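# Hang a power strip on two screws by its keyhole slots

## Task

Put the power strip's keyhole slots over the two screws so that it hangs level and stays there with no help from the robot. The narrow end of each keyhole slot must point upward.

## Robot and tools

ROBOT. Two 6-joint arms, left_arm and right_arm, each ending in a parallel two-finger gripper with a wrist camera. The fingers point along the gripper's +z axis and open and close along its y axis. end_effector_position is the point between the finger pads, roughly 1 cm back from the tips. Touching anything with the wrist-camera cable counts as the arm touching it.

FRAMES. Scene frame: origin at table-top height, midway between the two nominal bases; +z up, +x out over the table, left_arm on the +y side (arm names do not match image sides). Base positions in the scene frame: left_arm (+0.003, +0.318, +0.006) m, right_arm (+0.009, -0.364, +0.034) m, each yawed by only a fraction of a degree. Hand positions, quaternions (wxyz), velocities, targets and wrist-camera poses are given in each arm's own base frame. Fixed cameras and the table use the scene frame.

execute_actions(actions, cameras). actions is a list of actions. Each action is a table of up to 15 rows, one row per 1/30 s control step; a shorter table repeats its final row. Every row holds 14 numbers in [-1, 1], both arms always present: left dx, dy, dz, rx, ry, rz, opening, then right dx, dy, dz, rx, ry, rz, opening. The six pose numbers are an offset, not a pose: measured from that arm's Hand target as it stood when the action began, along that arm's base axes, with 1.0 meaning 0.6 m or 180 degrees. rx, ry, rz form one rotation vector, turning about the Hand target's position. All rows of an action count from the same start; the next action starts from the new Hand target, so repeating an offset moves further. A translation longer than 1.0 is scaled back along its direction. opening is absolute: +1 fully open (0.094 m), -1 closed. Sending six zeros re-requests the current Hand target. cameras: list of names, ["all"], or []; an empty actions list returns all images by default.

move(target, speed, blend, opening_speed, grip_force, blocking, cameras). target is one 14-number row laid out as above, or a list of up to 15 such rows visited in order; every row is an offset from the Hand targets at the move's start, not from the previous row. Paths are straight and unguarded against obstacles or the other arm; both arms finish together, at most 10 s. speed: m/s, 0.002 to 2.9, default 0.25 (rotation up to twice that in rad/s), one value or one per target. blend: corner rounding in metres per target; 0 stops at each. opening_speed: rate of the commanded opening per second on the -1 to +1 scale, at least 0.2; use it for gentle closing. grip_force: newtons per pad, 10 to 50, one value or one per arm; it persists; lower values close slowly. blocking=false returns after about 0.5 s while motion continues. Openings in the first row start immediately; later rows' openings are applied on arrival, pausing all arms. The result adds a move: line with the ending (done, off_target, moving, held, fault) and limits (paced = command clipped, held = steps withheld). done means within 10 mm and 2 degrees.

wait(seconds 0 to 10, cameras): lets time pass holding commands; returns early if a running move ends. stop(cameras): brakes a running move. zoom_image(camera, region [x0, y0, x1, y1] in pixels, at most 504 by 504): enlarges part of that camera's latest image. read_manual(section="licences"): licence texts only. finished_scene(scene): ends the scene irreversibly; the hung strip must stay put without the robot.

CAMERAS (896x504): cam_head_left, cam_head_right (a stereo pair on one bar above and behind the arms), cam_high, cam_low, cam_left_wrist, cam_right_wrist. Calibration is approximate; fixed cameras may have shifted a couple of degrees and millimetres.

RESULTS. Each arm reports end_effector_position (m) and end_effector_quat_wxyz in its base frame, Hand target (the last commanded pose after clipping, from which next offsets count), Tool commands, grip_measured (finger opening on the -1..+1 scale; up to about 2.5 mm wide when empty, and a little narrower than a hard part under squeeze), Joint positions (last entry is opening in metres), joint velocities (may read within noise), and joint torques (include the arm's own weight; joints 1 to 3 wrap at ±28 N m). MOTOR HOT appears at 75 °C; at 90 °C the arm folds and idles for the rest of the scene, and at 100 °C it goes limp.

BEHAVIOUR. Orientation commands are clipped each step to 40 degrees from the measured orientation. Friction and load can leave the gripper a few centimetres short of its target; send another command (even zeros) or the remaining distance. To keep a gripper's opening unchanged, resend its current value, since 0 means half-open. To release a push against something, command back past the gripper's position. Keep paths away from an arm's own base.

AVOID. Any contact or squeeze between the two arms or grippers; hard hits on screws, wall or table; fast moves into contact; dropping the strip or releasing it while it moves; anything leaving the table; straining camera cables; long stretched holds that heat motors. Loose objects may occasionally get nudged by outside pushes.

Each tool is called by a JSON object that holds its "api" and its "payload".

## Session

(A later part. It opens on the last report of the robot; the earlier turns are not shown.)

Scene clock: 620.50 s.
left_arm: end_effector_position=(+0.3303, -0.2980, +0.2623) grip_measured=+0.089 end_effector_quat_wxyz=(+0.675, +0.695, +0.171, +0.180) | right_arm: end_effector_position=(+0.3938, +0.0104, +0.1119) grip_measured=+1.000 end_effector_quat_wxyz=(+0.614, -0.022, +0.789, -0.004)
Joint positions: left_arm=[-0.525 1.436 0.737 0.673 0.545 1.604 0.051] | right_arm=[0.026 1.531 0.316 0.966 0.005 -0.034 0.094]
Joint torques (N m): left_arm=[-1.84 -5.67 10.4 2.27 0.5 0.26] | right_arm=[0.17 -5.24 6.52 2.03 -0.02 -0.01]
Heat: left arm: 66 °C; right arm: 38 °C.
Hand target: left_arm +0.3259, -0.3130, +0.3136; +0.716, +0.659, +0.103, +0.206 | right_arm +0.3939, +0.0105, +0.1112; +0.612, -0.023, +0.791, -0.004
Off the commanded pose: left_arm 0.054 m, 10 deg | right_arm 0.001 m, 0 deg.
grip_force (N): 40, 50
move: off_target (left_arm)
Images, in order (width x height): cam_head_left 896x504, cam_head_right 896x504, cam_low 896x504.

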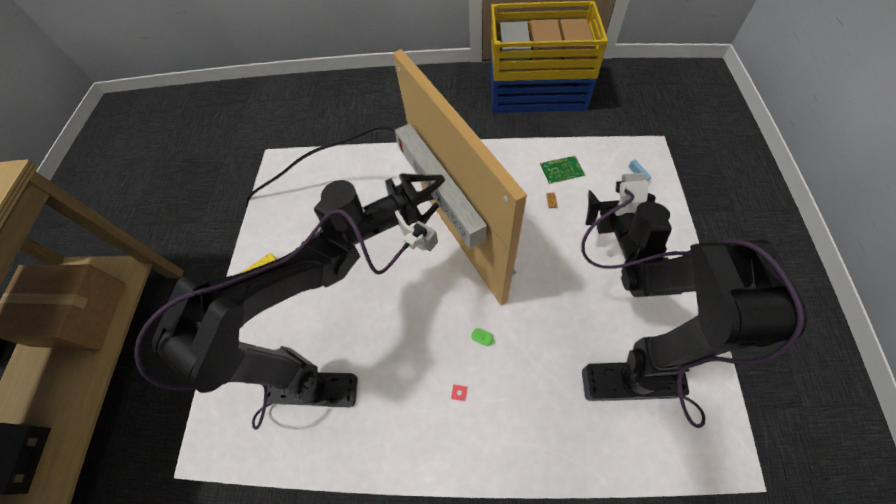

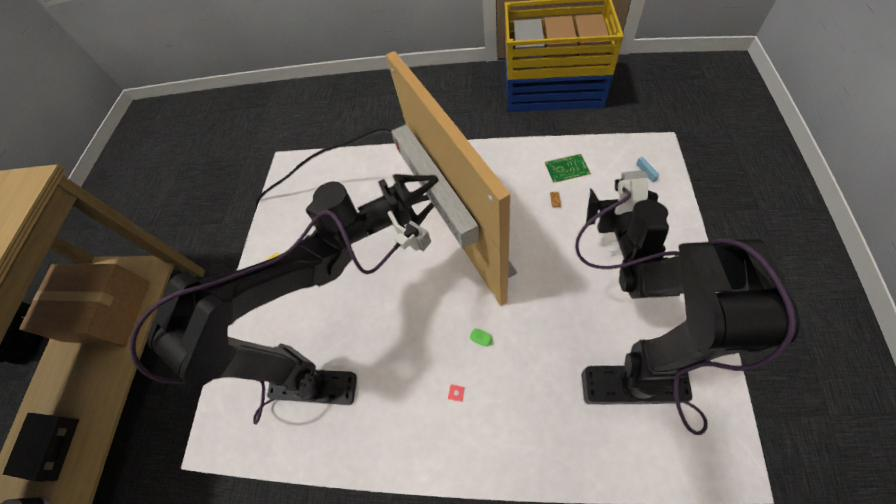

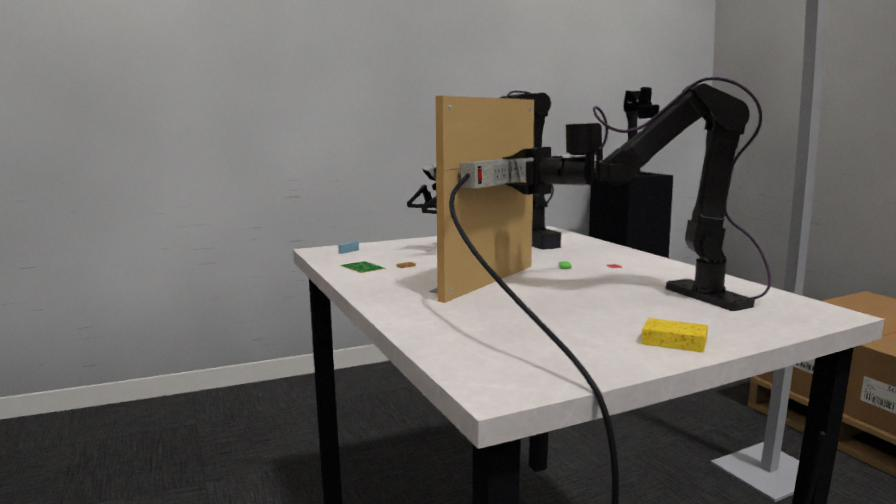

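{"api": "move", "payload": {"target": [0.0088,-0.0221,0.0005,0,0,0,-0.4,0,0,0,0,0,0,1], "speed": 0.05, "cameras": ["cam_head_left","cam_head_right","cam_low"]}}

{"api": "zoom_image", "payload": {"camera": "cam_head_left", "region": [380, 110, 460, 170]}}

{"api": "zoom_image", "payload": {"camera": "cam_head_left", "region": [430, 180, 510, 260]}}

{"api": "zoom_image", "payload": {"camera": "cam_low", "region": [430, 130, 550, 210]}}

{"api": "zoom_image", "payload": {"camera": "cam_head_right", "region": [420, 180, 500, 260]}}

Scene clock: 634.43 s.
left_arm: end_effector_position=(+0.3304, -0.3023, +0.2614) grip_measured=+0.089 end_effector_quat_wxyz=(+0.675, +0.695, +0.171, +0.179) | right_arm: end_effector_position=(+0.3938, +0.0104, +0.1119) grip_measured=+1.000 end_effector_quat_wxyz=(+0.614, -0.022, +0.789, -0.004)
Joint positions: left_arm=[-0.537 1.446 0.744 0.673 0.534 1.604 0.051] | right_arm=[0.026 1.531 0.316 0.966 0.005 -0.034 0.094]
Joint torques (N m): left_arm=[-3.33 -3.79 12.29 2.31 0.3 0.27] | right_arm=[0.02 -5.24 6.65 2.03 0 0.01]
Heat: left arm: 66 °C; right arm: 38 °C.
Hand target: left_arm +0.3312, -0.3263, +0.3138; +0.716, +0.659, +0.103, +0.206 | right_arm +0.3939, +0.0105, +0.1112; +0.612, -0.023, +0.791, -0.004
Off the commanded pose: left_arm 0.058 m, 10 deg | right_arm 0.001 m, 0 deg.
grip_force (N): 40, 50
move: off_target (left_arm)
Images, in order (width x height): cam_head_left 896x504, cam_head_right 896x504, cam_low 896x504.

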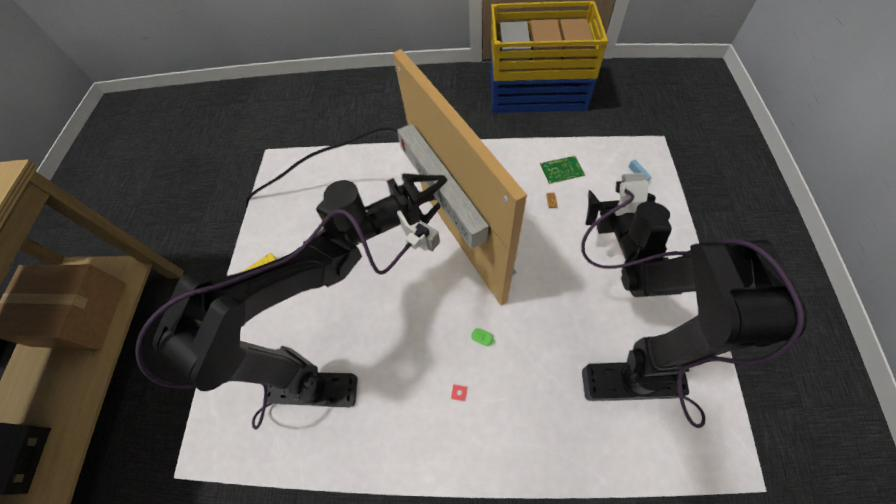

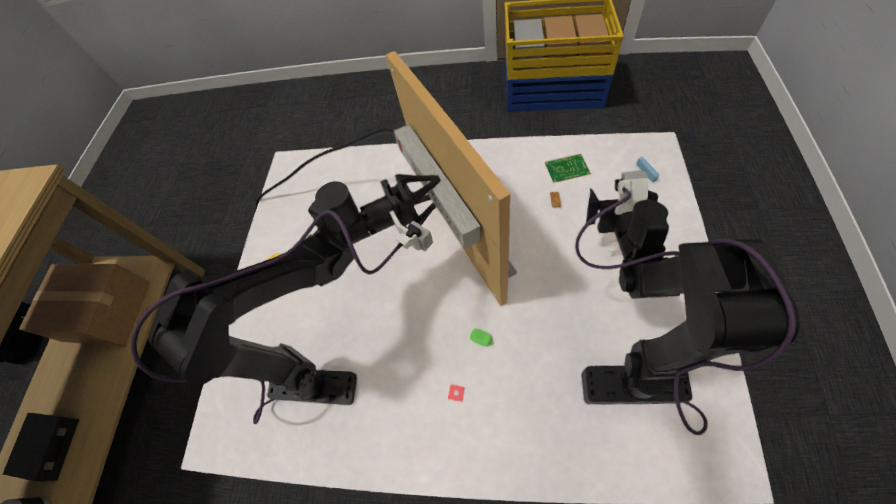

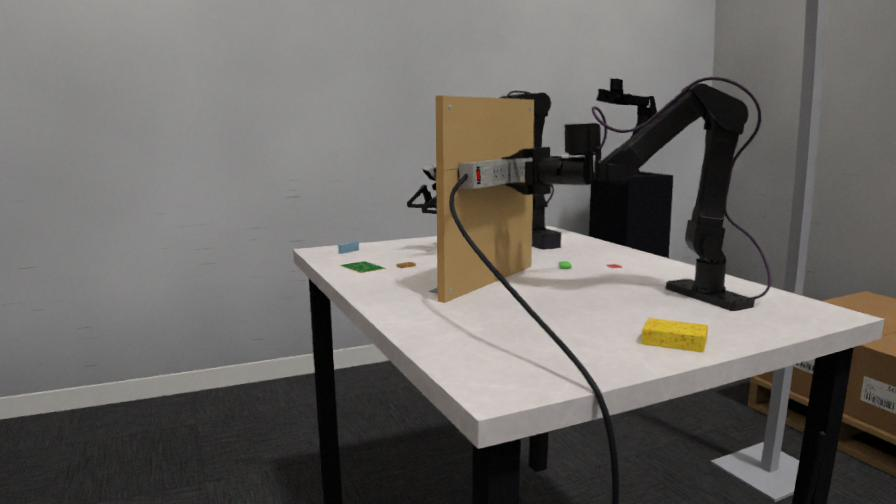

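Scaled by 6.300 from the camera's 896x504 image, which has a finer 1280x720 frame.

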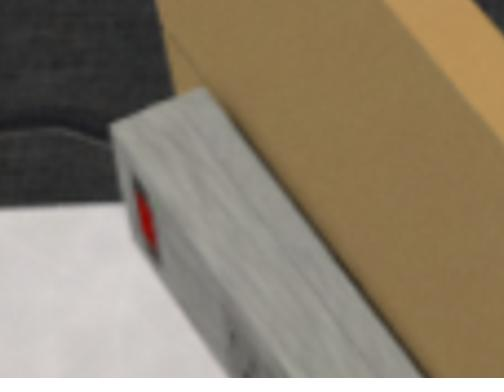

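Scaled by 6.300 from the camera's 896x504 image, which has a finer 1280x720 frame.

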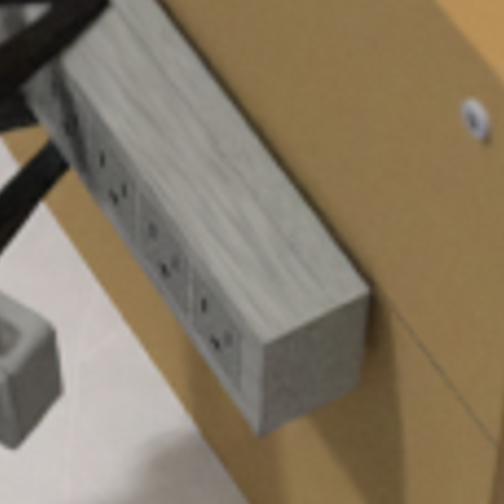

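Scaled by 4.200 from the camera's 896x504 image, which has a finer 1280x720 frame.

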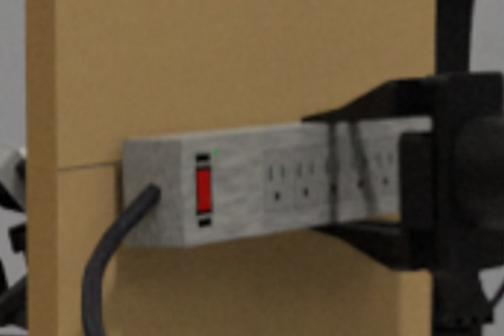

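Scaled by 6.300 from the camera's 896x504 image, which has a finer 1280x720 frame.

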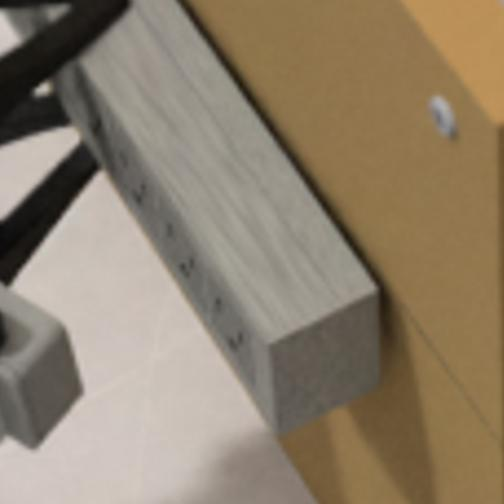

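{"api": "move", "payload": {"target": [[-0.0096,0.0175,0,0,0,0,-0.4,0,0,0,0,0,0,1],[-0.0096,0.0175,0.01,0,0,0,-0.4,0,0,0,0,0,0,1],[-0.0048,0.0088,0.01,0,0,0,-0.4,0,0,0,0,0,0,1],[-0.0048,0.0088,-0.0133,0,0,0,-0.4,0,0,0,0,0,0,1]], "speed": [0.05,0.05,0.03,0.015], "blend": [0.003,0.003,0.001,0], "cameras": ["cam_head_left","cam_low"]}}

{"api": "zoom_image", "payload": {"camera": "cam_low", "region": [430, 130, 550, 210]}}

{"api": "zoom_image", "payload": {"camera": "cam_head_left", "region": [430, 180, 510, 260]}}

Scene clock: 649.07 s.
left_arm: end_effector_position=(+0.3303, -0.3024, +0.2617) grip_measured=+0.089 end_effector_quat_wxyz=(+0.675, +0.696, +0.168, +0.177) | right_arm: end_effector_position=(+0.3938, +0.0104, +0.1119) grip_measured=+1.000 end_effector_quat_wxyz=(+0.614, -0.022, +0.789, -0.004)
Joint positions: left_arm=[-0.534 1.448 0.747 0.672 0.544 1.605 0.051] | right_arm=[0.026 1.531 0.316 0.966 0.005 -0.034 0.094]
Joint torques (N m): left_arm=[-2.78 -3.92 9.76 2.55 0.29 0.27] | right_arm=[0.12 -5.19 6.53 2.06 -0.02 0]
Heat: left arm: 66 °C; right arm: 38 °C.
Hand target: left_arm +0.3282, -0.3211, +0.3057; +0.716, +0.659, +0.103, +0.206 | right_arm +0.3939, +0.0105, +0.1112; +0.612, -0.023, +0.791, -0.004
Off the commanded pose: left_arm 0.048 m, 10 deg | right_arm 0.001 m, 0 deg.
grip_force (N): 40, 50
move: off_target (left_arm); blend cut to 0.0026 m at target 1
Images, in order (width x height): cam_head_left 896x504, cam_low 896x504.

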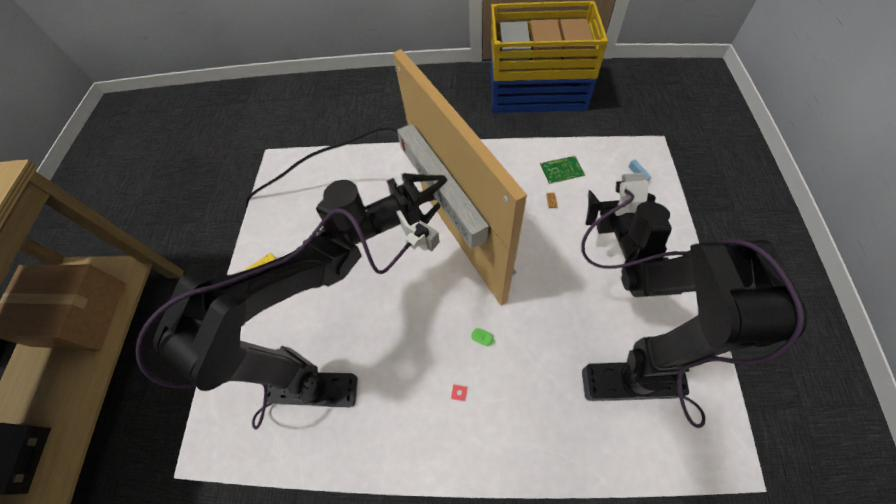

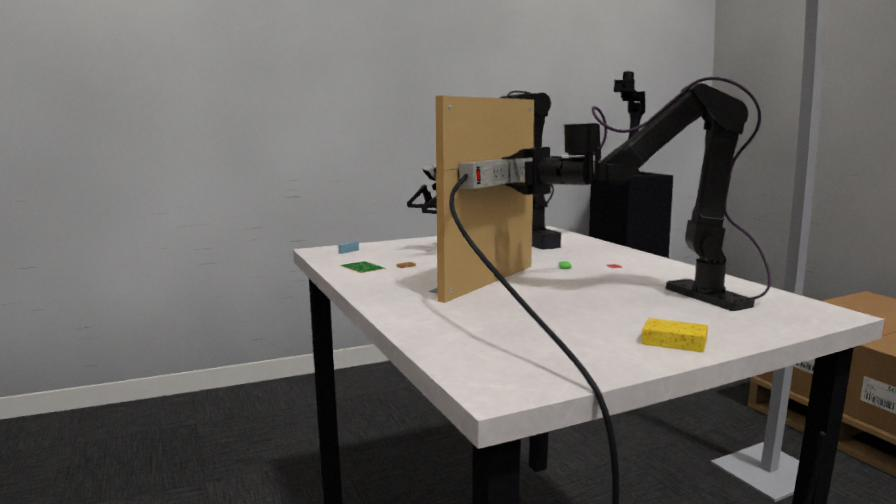

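Scaled by 4.200 from the camera's 896x504 image, which has a finer 1280x720 frame.

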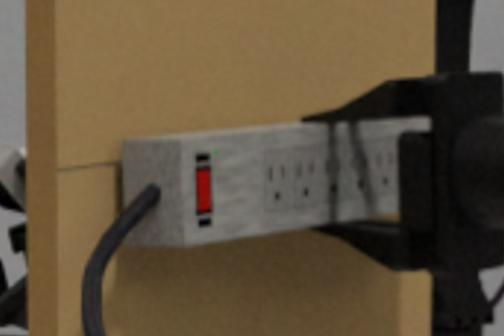

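Scaled by 6.300 from the camera's 896x504 image, which has a finer 1280x720 frame.

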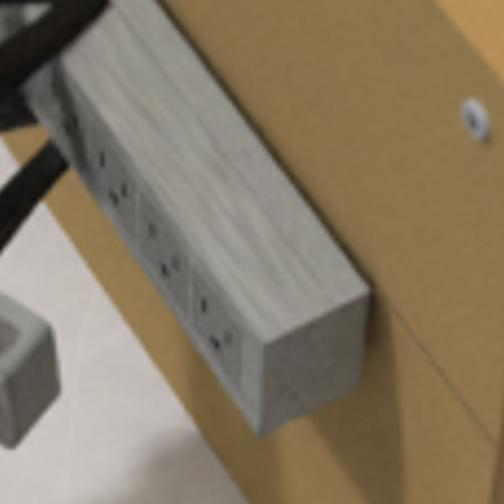

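{"api": "move", "payload": {"target": [[-0.01,0.0183,0,0,0,0,-0.4,0,0,0,0,0,0,1],[-0.01,0.0183,0.025,0,0,0,-0.4,0,0,0,0,0,0,1]], "speed": 0.05, "blend": [0.003,0]}}

{"api": "move", "payload": {"target": [0.0093,-0.017,0,0,0,0,-0.4,0,0,0,0,0,0,1], "speed": 0.04}}

{"api": "move", "payload": {"target": [0,0,-0.025,0,0,0,-0.4,0,0,0,0,0,0,1], "speed": 0.015}}

Scene clock: 666.33 s.
left_arm: end_effector_position=(+0.3303, -0.3018, +0.2606) grip_measured=+0.089 end_effector_quat_wxyz=(+0.674, +0.697, +0.170, +0.175) | right_arm: end_effector_position=(+0.3938, +0.0104, +0.1119) grip_measured=+1.000 end_effector_quat_wxyz=(+0.614, -0.022, +0.789, -0.004)
Joint positions: left_arm=[-0.531 1.447 0.747 0.665 0.547 1.605 0.051] | right_arm=[0.026 1.531 0.316 0.966 0.005 -0.034 0.094]
Joint torques (N m): left_arm=[-1.07 -8.9 10.07 2.06 0.49 0.24] | right_arm=[-0.05 -5.26 6.61 2.06 -0.02 0]
Heat: left arm: 69 °C; right arm: 38 °C.
Hand target: left_arm +0.3223, -0.3100, +0.3208; +0.716, +0.659, +0.103, +0.206 | right_arm +0.3939, +0.0105, +0.1112; +0.612, -0.023, +0.791, -0.004
Off the commanded pose: left_arm 0.061 m, 11 deg | right_arm 0.001 m, 0 deg.
grip_force (N): 40, 50
move: off_target (left_arm)

Scene clock: 667.03 s.
left_arm: end_effector_position=(+0.3308, -0.3016, +0.2590) grip_measured=+0.089 end_effector_quat_wxyz=(+0.671, +0.700, +0.173, +0.173) | right_arm: end_effector_position=(+0.3938, +0.0104, +0.1119) grip_measured=+1.000 end_effector_quat_wxyz=(+0.614, -0.022, +0.789, -0.004)
Joint positions: left_arm=[-0.532 1.445 0.75 0.648 0.543 1.605 0.051] | right_arm=[0.026 1.531 0.316 0.966 0.005 -0.034 0.094]
Joint torques (N m): left_arm=[-2.84 -6.35 11.67 2.24 0.33 0.23] | right_arm=[-0.08 -5.05 6.71 2.01 -0.03 -0.06]
Heat: left arm: 68 °C; right arm: 38 °C.
Hand target: left_arm +0.3279, -0.3203, +0.3208; +0.716, +0.659, +0.103, +0.206 | right_arm +0.3939, +0.0105, +0.1112; +0.612, -0.023, +0.791, -0.004
Off the commanded pose: left_arm 0.065 m, 11 deg | right_arm 0.001 m, 0 deg.
grip_force (N): 40, 50
move: off_target (left_arm)

Scene clock: 668.27 s.
left_arm: end_effector_position=(+0.3308, -0.3019, +0.2594) grip_measured=+0.089 end_effector_quat_wxyz=(+0.671, +0.700, +0.172, +0.174) | right_arm: end_effector_position=(+0.3938, +0.0104, +0.1119) grip_measured=+1.000 end_effector_quat_wxyz=(+0.614, -0.022, +0.789, -0.004)
Joint positions: left_arm=[-0.532 1.447 0.75 0.652 0.545 1.606 0.051] | right_arm=[0.026 1.531 0.316 0.966 0.005 -0.034 0.094]
Joint torques (N m): left_arm=[-2.84 -4.38 9.2 2.69 0.3 0.27] | right_arm=[0.06 -5.24 6.61 2.01 -0.02 -0.01]
Heat: left arm: 68 °C; right arm: 38 °C.
Hand target: left_arm +0.3278, -0.3203, +0.3058; +0.716, +0.659, +0.103, +0.206 | right_arm +0.3939, +0.0105, +0.1112; +0.612, -0.023, +0.791, -0.004
Off the commanded pose: left_arm 0.050 m, 11 deg | right_arm 0.001 m, 0 deg.
grip_force (N): 40, 50
move: off_target (left_arm)

{"api": "move", "payload": {"target": [0,0,-0.03,0,0,0,-0.4,0,0,0,0,0,0,1], "speed": 0.03, "cameras": ["cam_head_left","cam_low","cam_left_wrist"]}}

{"api": "zoom_image", "payload": {"camera": "cam_low", "region": [430, 130, 550, 210]}}

{"api": "zoom_image", "payload": {"camera": "cam_head_left", "region": [380, 110, 460, 170]}}

{"api": "zoom_image", "payload": {"camera": "cam_head_left", "region": [430, 180, 510, 260]}}

Scene clock: 677.17 s.
left_arm: end_effector_position=(+0.3315, -0.3020, +0.2584) grip_measured=+0.089 end_effector_quat_wxyz=(+0.685, +0.688, +0.163, +0.174) | right_arm: end_effector_position=(+0.3938, +0.0104, +0.1119) grip_measured=+1.000 end_effector_quat_wxyz=(+0.614, -0.022, +0.789, -0.004)
Joint positions: left_arm=[-0.524 1.476 0.728 0.747 0.565 1.589 0.051] | right_arm=[0.026 1.531 0.316 0.966 0.005 -0.034 0.094]
Joint torques (N m): left_arm=[-3.71 -3.34 7.92 2.54 0.03 0.42] | right_arm=[0.02 -5.23 6.6 2.02 0 -0.01]
Heat: left arm: 70 °C; right arm: 38 °C.
Hand target: left_arm +0.3279, -0.3202, +0.2879; +0.716, +0.659, +0.103, +0.206 | right_arm +0.3939, +0.0105, +0.1112; +0.612, -0.023, +0.791, -0.004
Off the commanded pose: left_arm 0.035 m, 9 deg | right_arm 0.001 m, 0 deg.
grip_force (N): 40, 50
move: off_target (left_arm)
camera_calibration:
cam_left_wrist: T_world_to_cam=[[-0.00261251, 0.00399667, -0.999989, 0.259666], [0.609973, 0.79242, 0.0015735, 0.0728679], [0.792418, -0.609962, -0.00450807, -0.35329], [0, 0, 0, 1]] pos_world=[0.236184, -0.274273, 0.257956]
Images, in order (width x height): cam_head_left 896x504, cam_low 896x504, cam_left_wrist 896x504.

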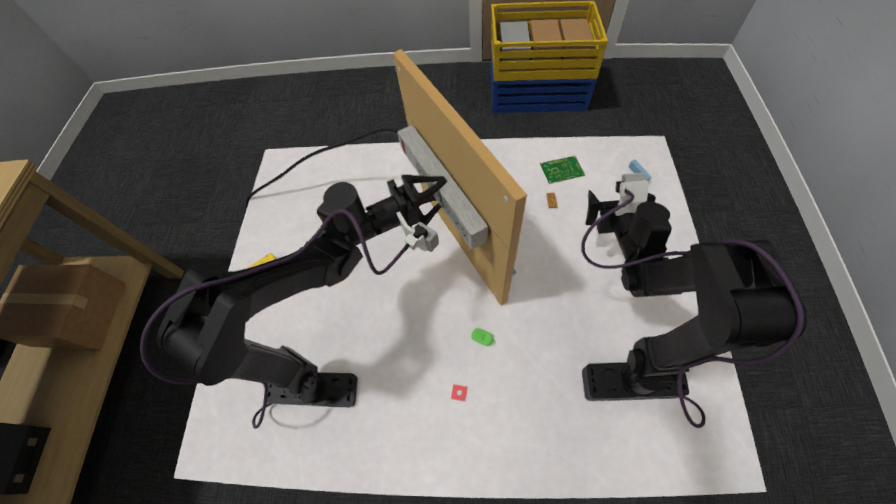

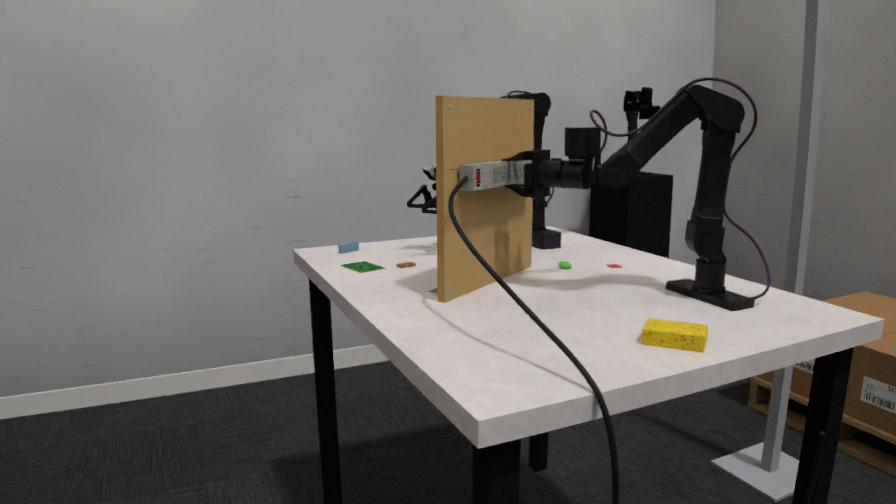

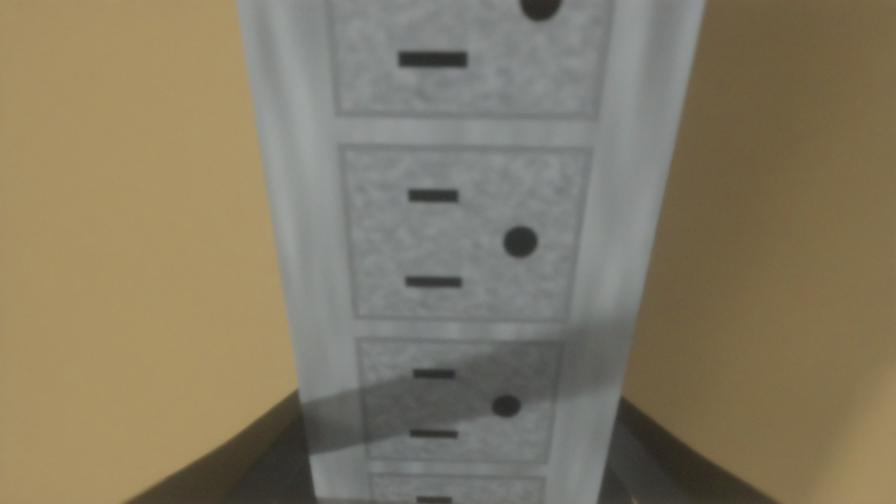

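Scaled by 4.200 from the camera's 896x504 image, which has a finer 1280x720 frame.

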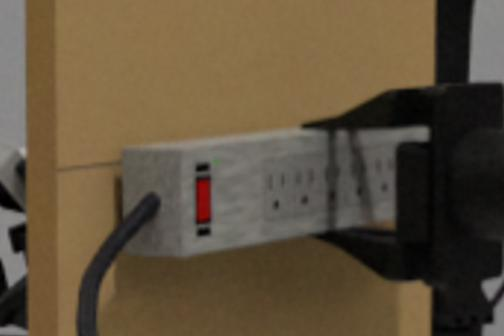

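Scaled by 6.300 from the camera's 896x504 image, which has a finer 1280x720 frame.

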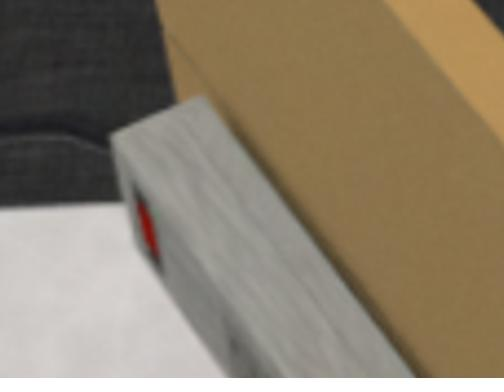

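Scaled by 6.300 from the camera's 896x504 image, which has a finer 1280x720 frame.

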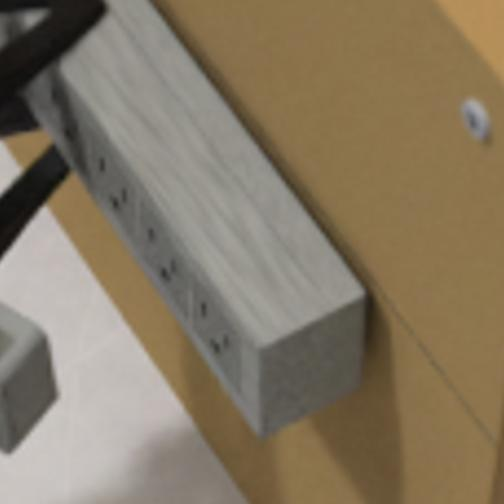

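{"api": "move", "payload": {"target": [0,0,-0.035,0,0,0,-0.4,0,0,0,0,0,0,1], "speed": 0.03, "cameras": ["cam_head_left","cam_low"]}}

{"api": "zoom_image", "payload": {"camera": "cam_low", "region": [430, 130, 550, 210]}}

{"api": "zoom_image", "payload": {"camera": "cam_head_left", "region": [380, 110, 460, 170]}}

{"api": "zoom_image", "payload": {"camera": "cam_head_left", "region": [430, 180, 510, 260]}}

Scene clock: 687.37 s.
left_arm: end_effector_position=(+0.3318, -0.3026, +0.2560) grip_measured=+0.089 end_effector_quat_wxyz=(+0.707, +0.667, +0.153, +0.180) | right_arm: end_effector_position=(+0.3938, +0.0104, +0.1119) grip_measured=+1.000 end_effector_quat_wxyz=(+0.614, -0.022, +0.789, -0.004)
Joint positions: left_arm=[-0.522 1.531 0.687 0.919 0.573 1.553 0.051] | right_arm=[0.026 1.531 0.316 0.966 0.005 -0.034 0.094]
Joint torques (N m): left_arm=[-4.01 -2.95 7.38 1.93 -0.1 0.78] | right_arm=[-0.05 -5.3 6.72 2.04 0.01 -0.01]
Heat: left arm: 67 °C; right arm: 38 °C.
Hand target: left_arm +0.3278, -0.3203, +0.2669; +0.716, +0.659, +0.103, +0.206 | right_arm +0.3939, +0.0105, +0.1112; +0.612, -0.023, +0.791, -0.004
Off the commanded pose: left_arm 0.021 m, 7 deg | right_arm 0.001 m, 0 deg.
grip_force (N): 40, 50
move: off_target (left_arm)
Images, in order (width x height): cam_head_left 896x504, cam_low 896x504.

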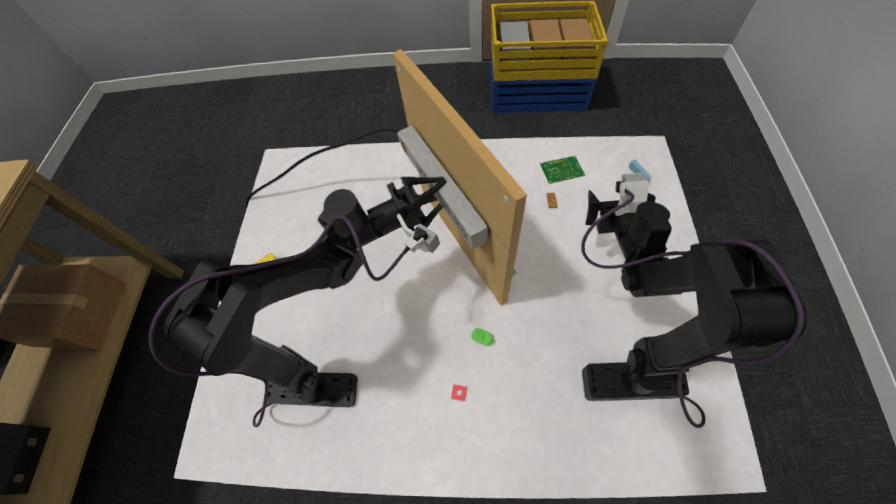

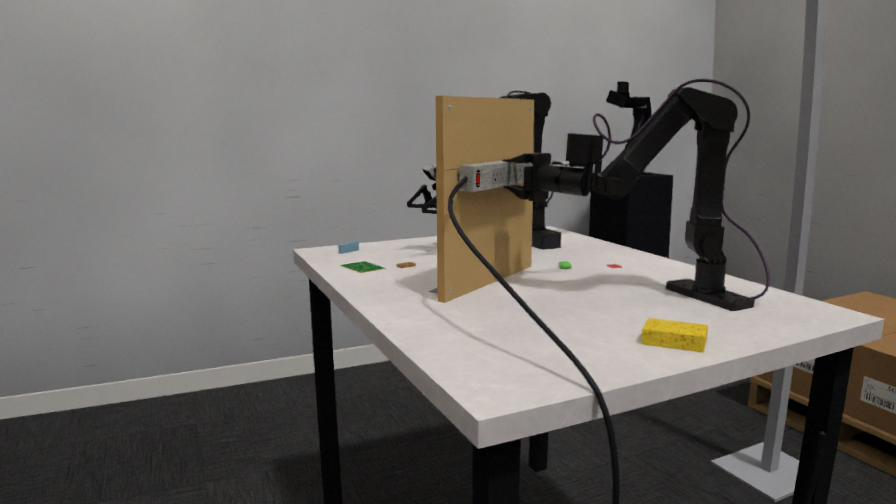

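Scaled by 4.200 from the camera's 896x504 image, which has a finer 1280x720 frame.

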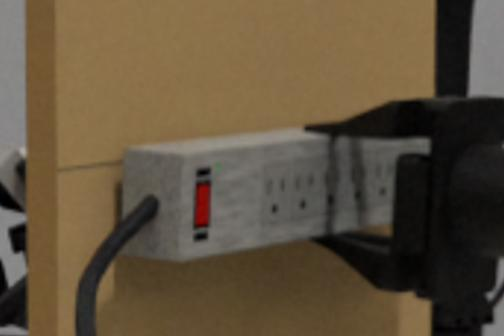

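Scaled by 6.300 from the camera's 896x504 image, which has a finer 1280x720 frame.

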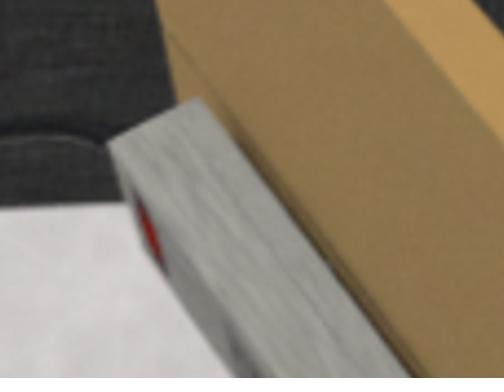

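Scaled by 6.300 from the camera's 896x504 image, which has a finer 1280x720 frame.

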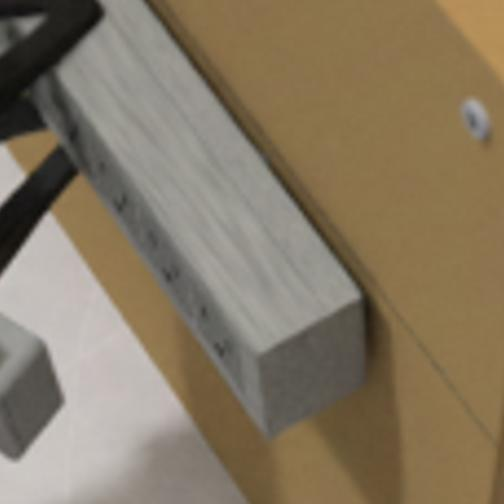

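{"api": "move", "payload": {"target": [-0.024,0.0438,0.015,0,0,0,-0.4,0,0,0,0,0,0,1], "speed": 0.1, "cameras": ["cam_head_left","cam_low","cam_high"]}}

Scene clock: 709.97 s.
left_arm: end_effector_position=(+0.3267, -0.2942, +0.2393) grip_measured=+0.089 end_effector_quat_wxyz=(+0.686, +0.687, +0.156, +0.183) | right_arm: end_effector_position=(+0.3938, +0.0104, +0.1119) grip_measured=+1.000 end_effector_quat_wxyz=(+0.614, -0.022, +0.789, -0.004)
Joint positions: left_arm=[-0.51 1.496 0.647 0.858 0.577 1.603 0.051] | right_arm=[0.026 1.531 0.316 0.966 0.005 -0.034 0.094]
Joint torques (N m): left_arm=[-0.16 -9.4 5.22 2.14 0.49 0.18] | right_arm=[0.03 -5.3 6.68 2.02 -0.03 -0.01]
Heat: left arm: 63 °C; right arm: 38 °C.
Hand target: left_arm +0.3135, -0.2939, +0.2759; +0.716, +0.659, +0.103, +0.206 | right_arm +0.3939, +0.0105, +0.1112; +0.612, -0.023, +0.791, -0.004
Off the commanded pose: left_arm 0.039 m, 8 deg | right_arm 0.001 m, 0 deg.
grip_force (N): 40, 50
move: off_target (left_arm)
Images, in order (width x height): cam_head_left 896x504, cam_high 896x504, cam_low 896x504.

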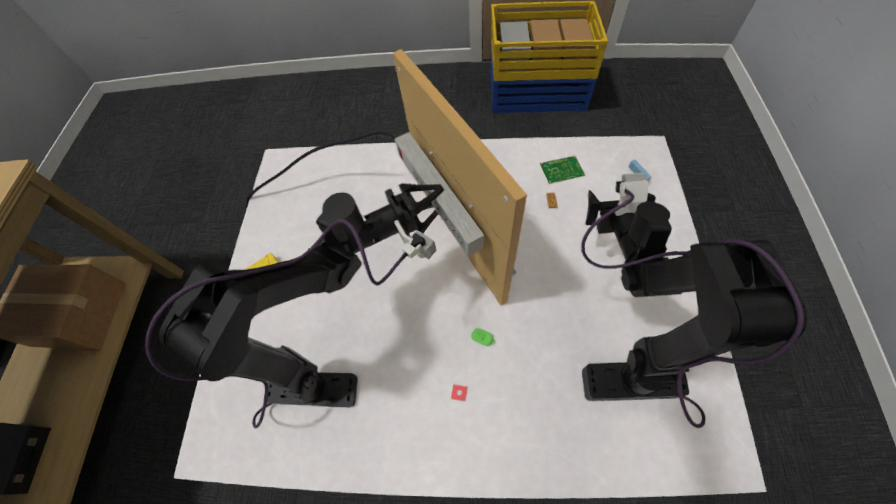

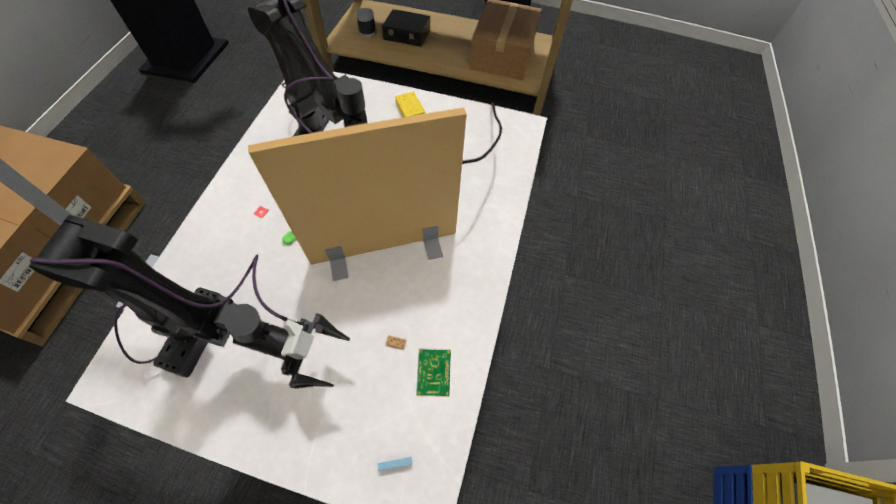

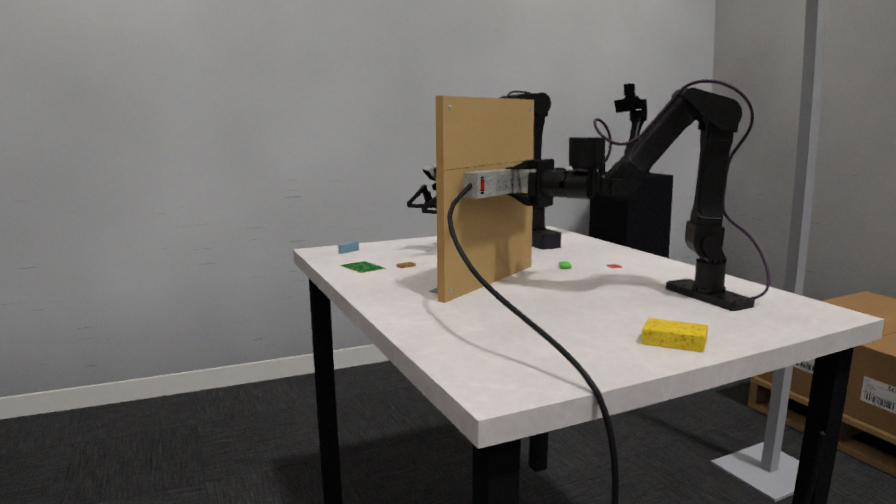

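{"api": "zoom_image", "payload": {"camera": "cam_head_left", "region": [380, 110, 520, 270]}}

{"api": "zoom_image", "payload": {"camera": "cam_low", "region": [430, 130, 550, 210]}}

Scaled by 3.150 from the camera's 896x504 image, which has a finer 1280x720 frame.

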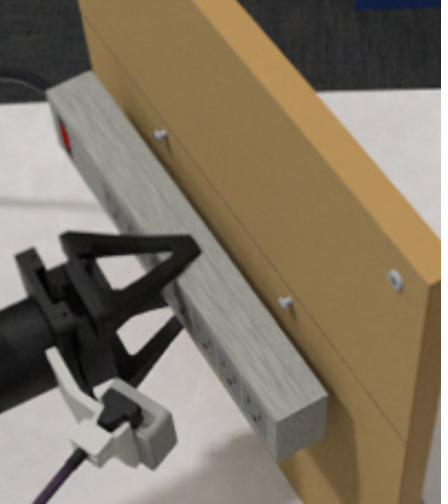

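Scaled by 4.200 from the camera's 896x504 image, which has a finer 1280x720 frame.

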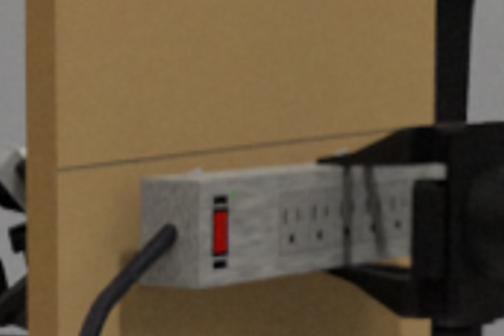

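{"api": "move", "payload": {"target": [[-0.016,0.0292,0,0,0,0,-0.4,0,0,0,0,0,0,1],[-0.016,0.0292,0.04,0,0,0,-0.4,0,0,0,0,0,0,1]], "speed": 0.1, "cameras": ["cam_head_left","cam_low","cam_head_right"]}}

{"api": "zoom_image", "payload": {"camera": "cam_head_left", "region": [380, 110, 520, 270]}}

{"api": "zoom_image", "payload": {"camera": "cam_low", "region": [430, 130, 550, 210]}}

Scene clock: 727.87 s.
left_arm: end_effector_position=(+0.3076, -0.2736, +0.2453) grip_measured=+0.089 end_effector_quat_wxyz=(+0.679, +0.696, +0.161, +0.171) | right_arm: end_effector_position=(+0.3938, +0.0104, +0.1119) grip_measured=+1.000 end_effector_quat_wxyz=(+0.614, -0.022, +0.789, -0.004)
Joint positions: left_arm=[-0.469 1.353 0.592 0.735 0.628 1.606 0.051] | right_arm=[0.026 1.531 0.316 0.966 0.005 -0.034 0.094]
Joint torques (N m): left_arm=[0.1 -8.02 9.25 2.07 0.43 0.1] | right_arm=[0.1 -5.15 6.49 2.03 0 -0.02]
Heat: left arm: 62 °C; right arm: 38 °C.
Hand target: left_arm +0.3038, -0.2765, +0.2999; +0.716, +0.659, +0.103, +0.206 | right_arm +0.3939, +0.0105, +0.1112; +0.612, -0.023, +0.791, -0.004
Off the commanded pose: left_arm 0.055 m, 10 deg | right_arm 0.001 m, 0 deg.
grip_force (N): 40, 50
move: off_target (left_arm)
Images, in order (width x height): cam_head_left 896x504, cam_head_right 896x504, cam_low 896x504.

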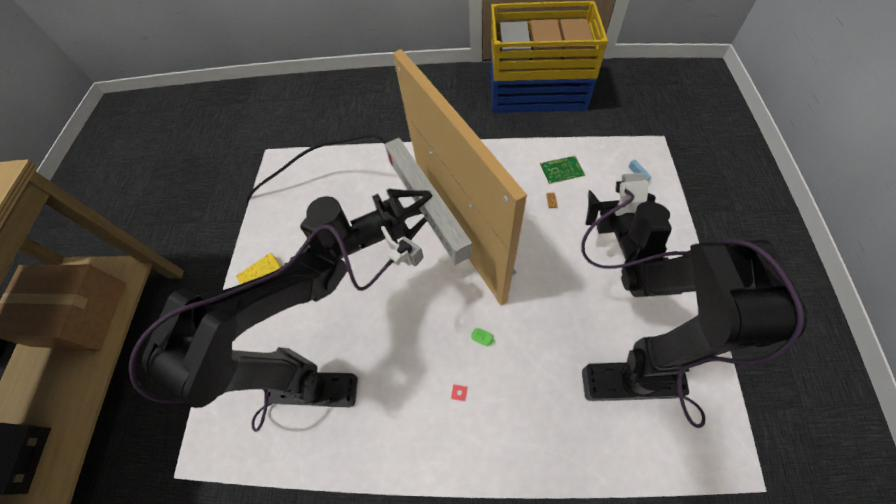

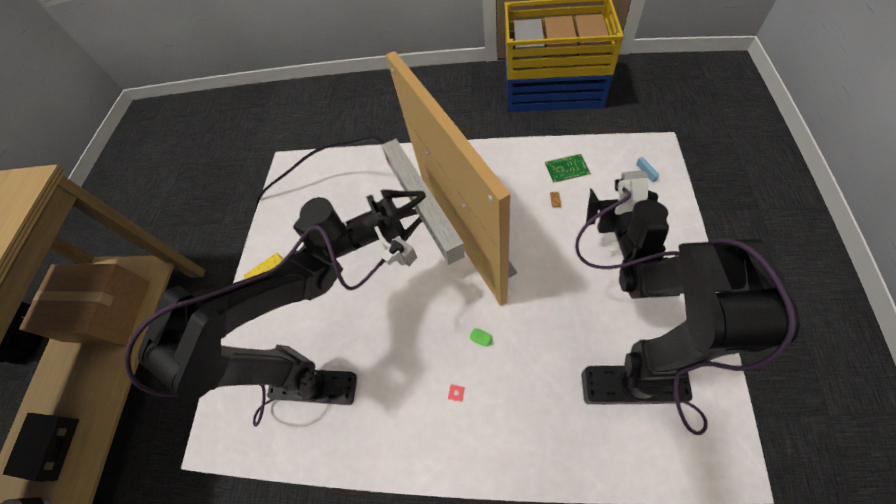

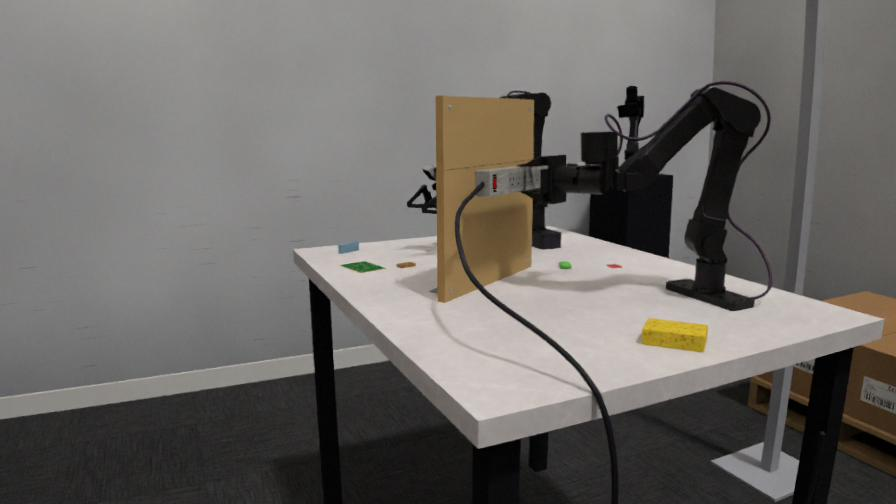

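Scaled by 3.150 from the camera's 896x504 image, which has a finer 1280x720 frame.

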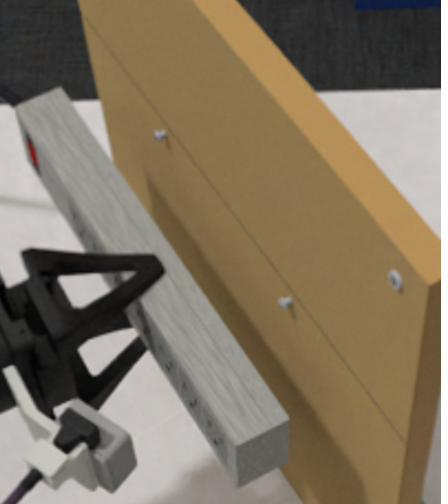

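Scaled by 4.200 from the camera's 896x504 image, which has a finer 1280x720 frame.

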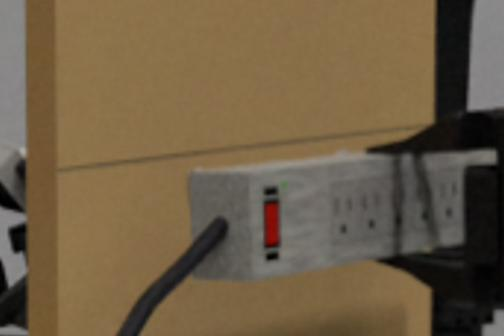

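{"api": "move", "payload": {"target": [0,0,0.04,0,0,0,-0.4,0,0,0,0,0,0,1], "speed": 0.1}}

Scene clock: 733.90 s.
left_arm: end_effector_position=(+0.3093, -0.2732, +0.2667) grip_measured=+0.089 end_effector_quat_wxyz=(+0.677, +0.697, +0.163, +0.170) | right_arm: end_effector_position=(+0.3938, +0.0104, +0.1119) grip_measured=+1.000 end_effector_quat_wxyz=(+0.614, -0.022, +0.789, -0.004)
Joint positions: left_arm=[-0.466 1.308 0.66 0.617 0.628 1.605 0.051] | right_arm=[0.026 1.531 0.316 0.966 0.005 -0.034 0.094]
Joint torques (N m): left_arm=[-0.09 -7.76 9.83 2.09 0.44 0.11] | right_arm=[-0.02 -5.08 6.63 2.04 -0.01 0.02]
Heat: left arm: 62 °C; right arm: 38 °C.
Hand target: left_arm +0.3038, -0.2765, +0.3238; +0.716, +0.659, +0.103, +0.206 | right_arm +0.3939, +0.0105, +0.1112; +0.612, -0.023, +0.791, -0.004
Off the commanded pose: left_arm 0.058 m, 10 deg | right_arm 0.001 m, 0 deg.
grip_force (N): 40, 50
move: off_target (left_arm)

{"api": "execute_actions", "payload": {"actions": [], "cameras": ["cam_low","cam_head_left"]}}

{"api": "zoom_image", "payload": {"camera": "cam_low", "region": [435, 150, 535, 200]}}

{"api": "zoom_image", "payload": {"camera": "cam_head_left", "region": [380, 110, 520, 270]}}

Scene clock: 754.23 s.
left_arm: end_effector_position=(+0.3093, -0.2732, +0.2665) grip_measured=+0.089 end_effector_quat_wxyz=(+0.677, +0.697, +0.164, +0.170) | right_arm: end_effector_position=(+0.3938, +0.0104, +0.1119) grip_measured=+1.000 end_effector_quat_wxyz=(+0.614, -0.022, +0.789, -0.004)
Joint positions: left_arm=[-0.466 1.308 0.66 0.617 0.628 1.605 0.051] | right_arm=[0.026 1.531 0.316 0.966 0.005 -0.034 0.094]
Joint velocities: within noise
Joint torques (N m): left_arm=[-0.1 -7.77 9.87 2.09 0.43 0.09] | right_arm=[-0.05 -5.05 6.43 2.04 -0.01 0.02]
Heat: left arm: 59 °C; right arm: 38 °C.
Hand target: left_arm +0.3038, -0.2765, +0.3237; +0.716, +0.659, +0.103, +0.206 | right_arm +0.3939, +0.0105, +0.1112; +0.612, -0.023, +0.791, -0.004
Tool commands: left_gripper/opening=-0.4 right_gripper/opening=+1.0
Off the commanded pose: left_arm 0.058 m, 10 deg | right_arm 0.001 m, 0 deg.
grip_force (N): 40, 50
Images, in order (width x height): cam_head_left 896x504, cam_low 896x504.

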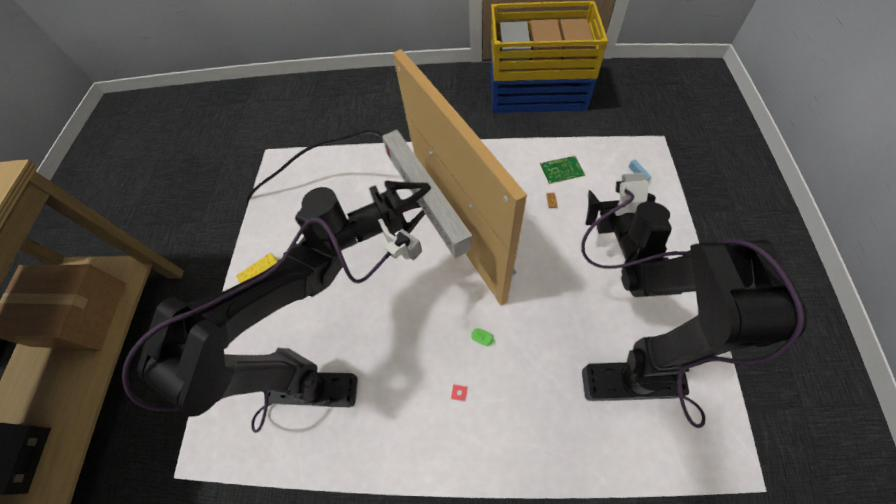

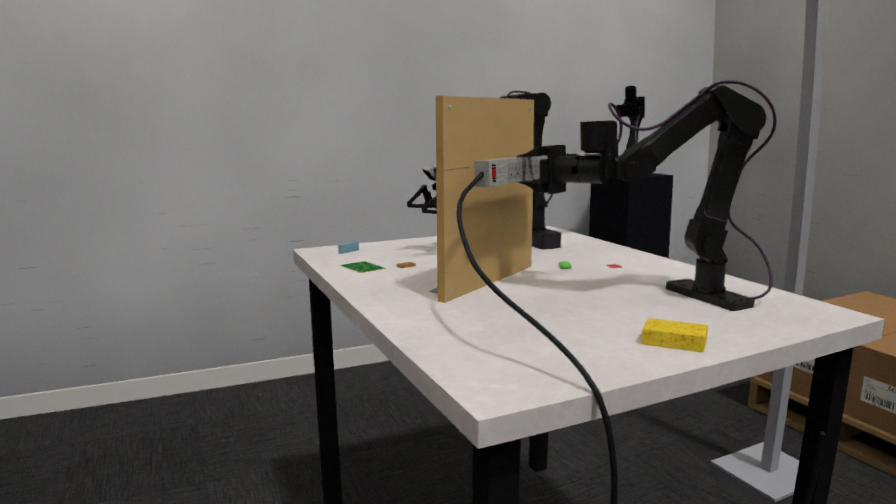

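Scaled by 5.040 from the camera's 896x504 image, which has a finer 1280x720 frame.

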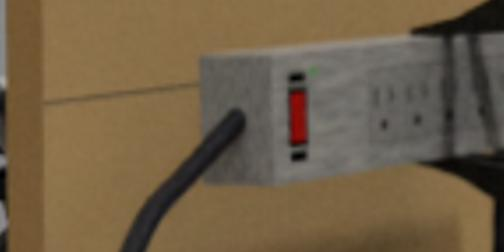

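Scaled by 3.150 from the camera's 896x504 image, which has a finer 1280x720 frame.

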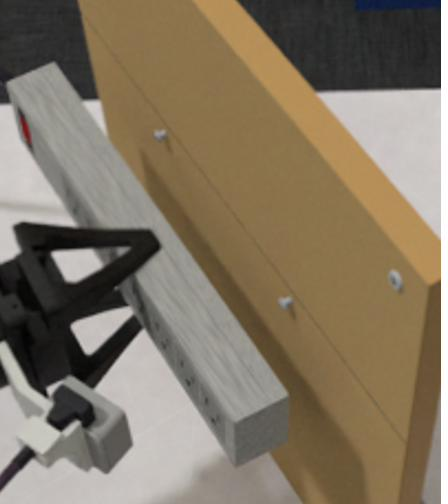

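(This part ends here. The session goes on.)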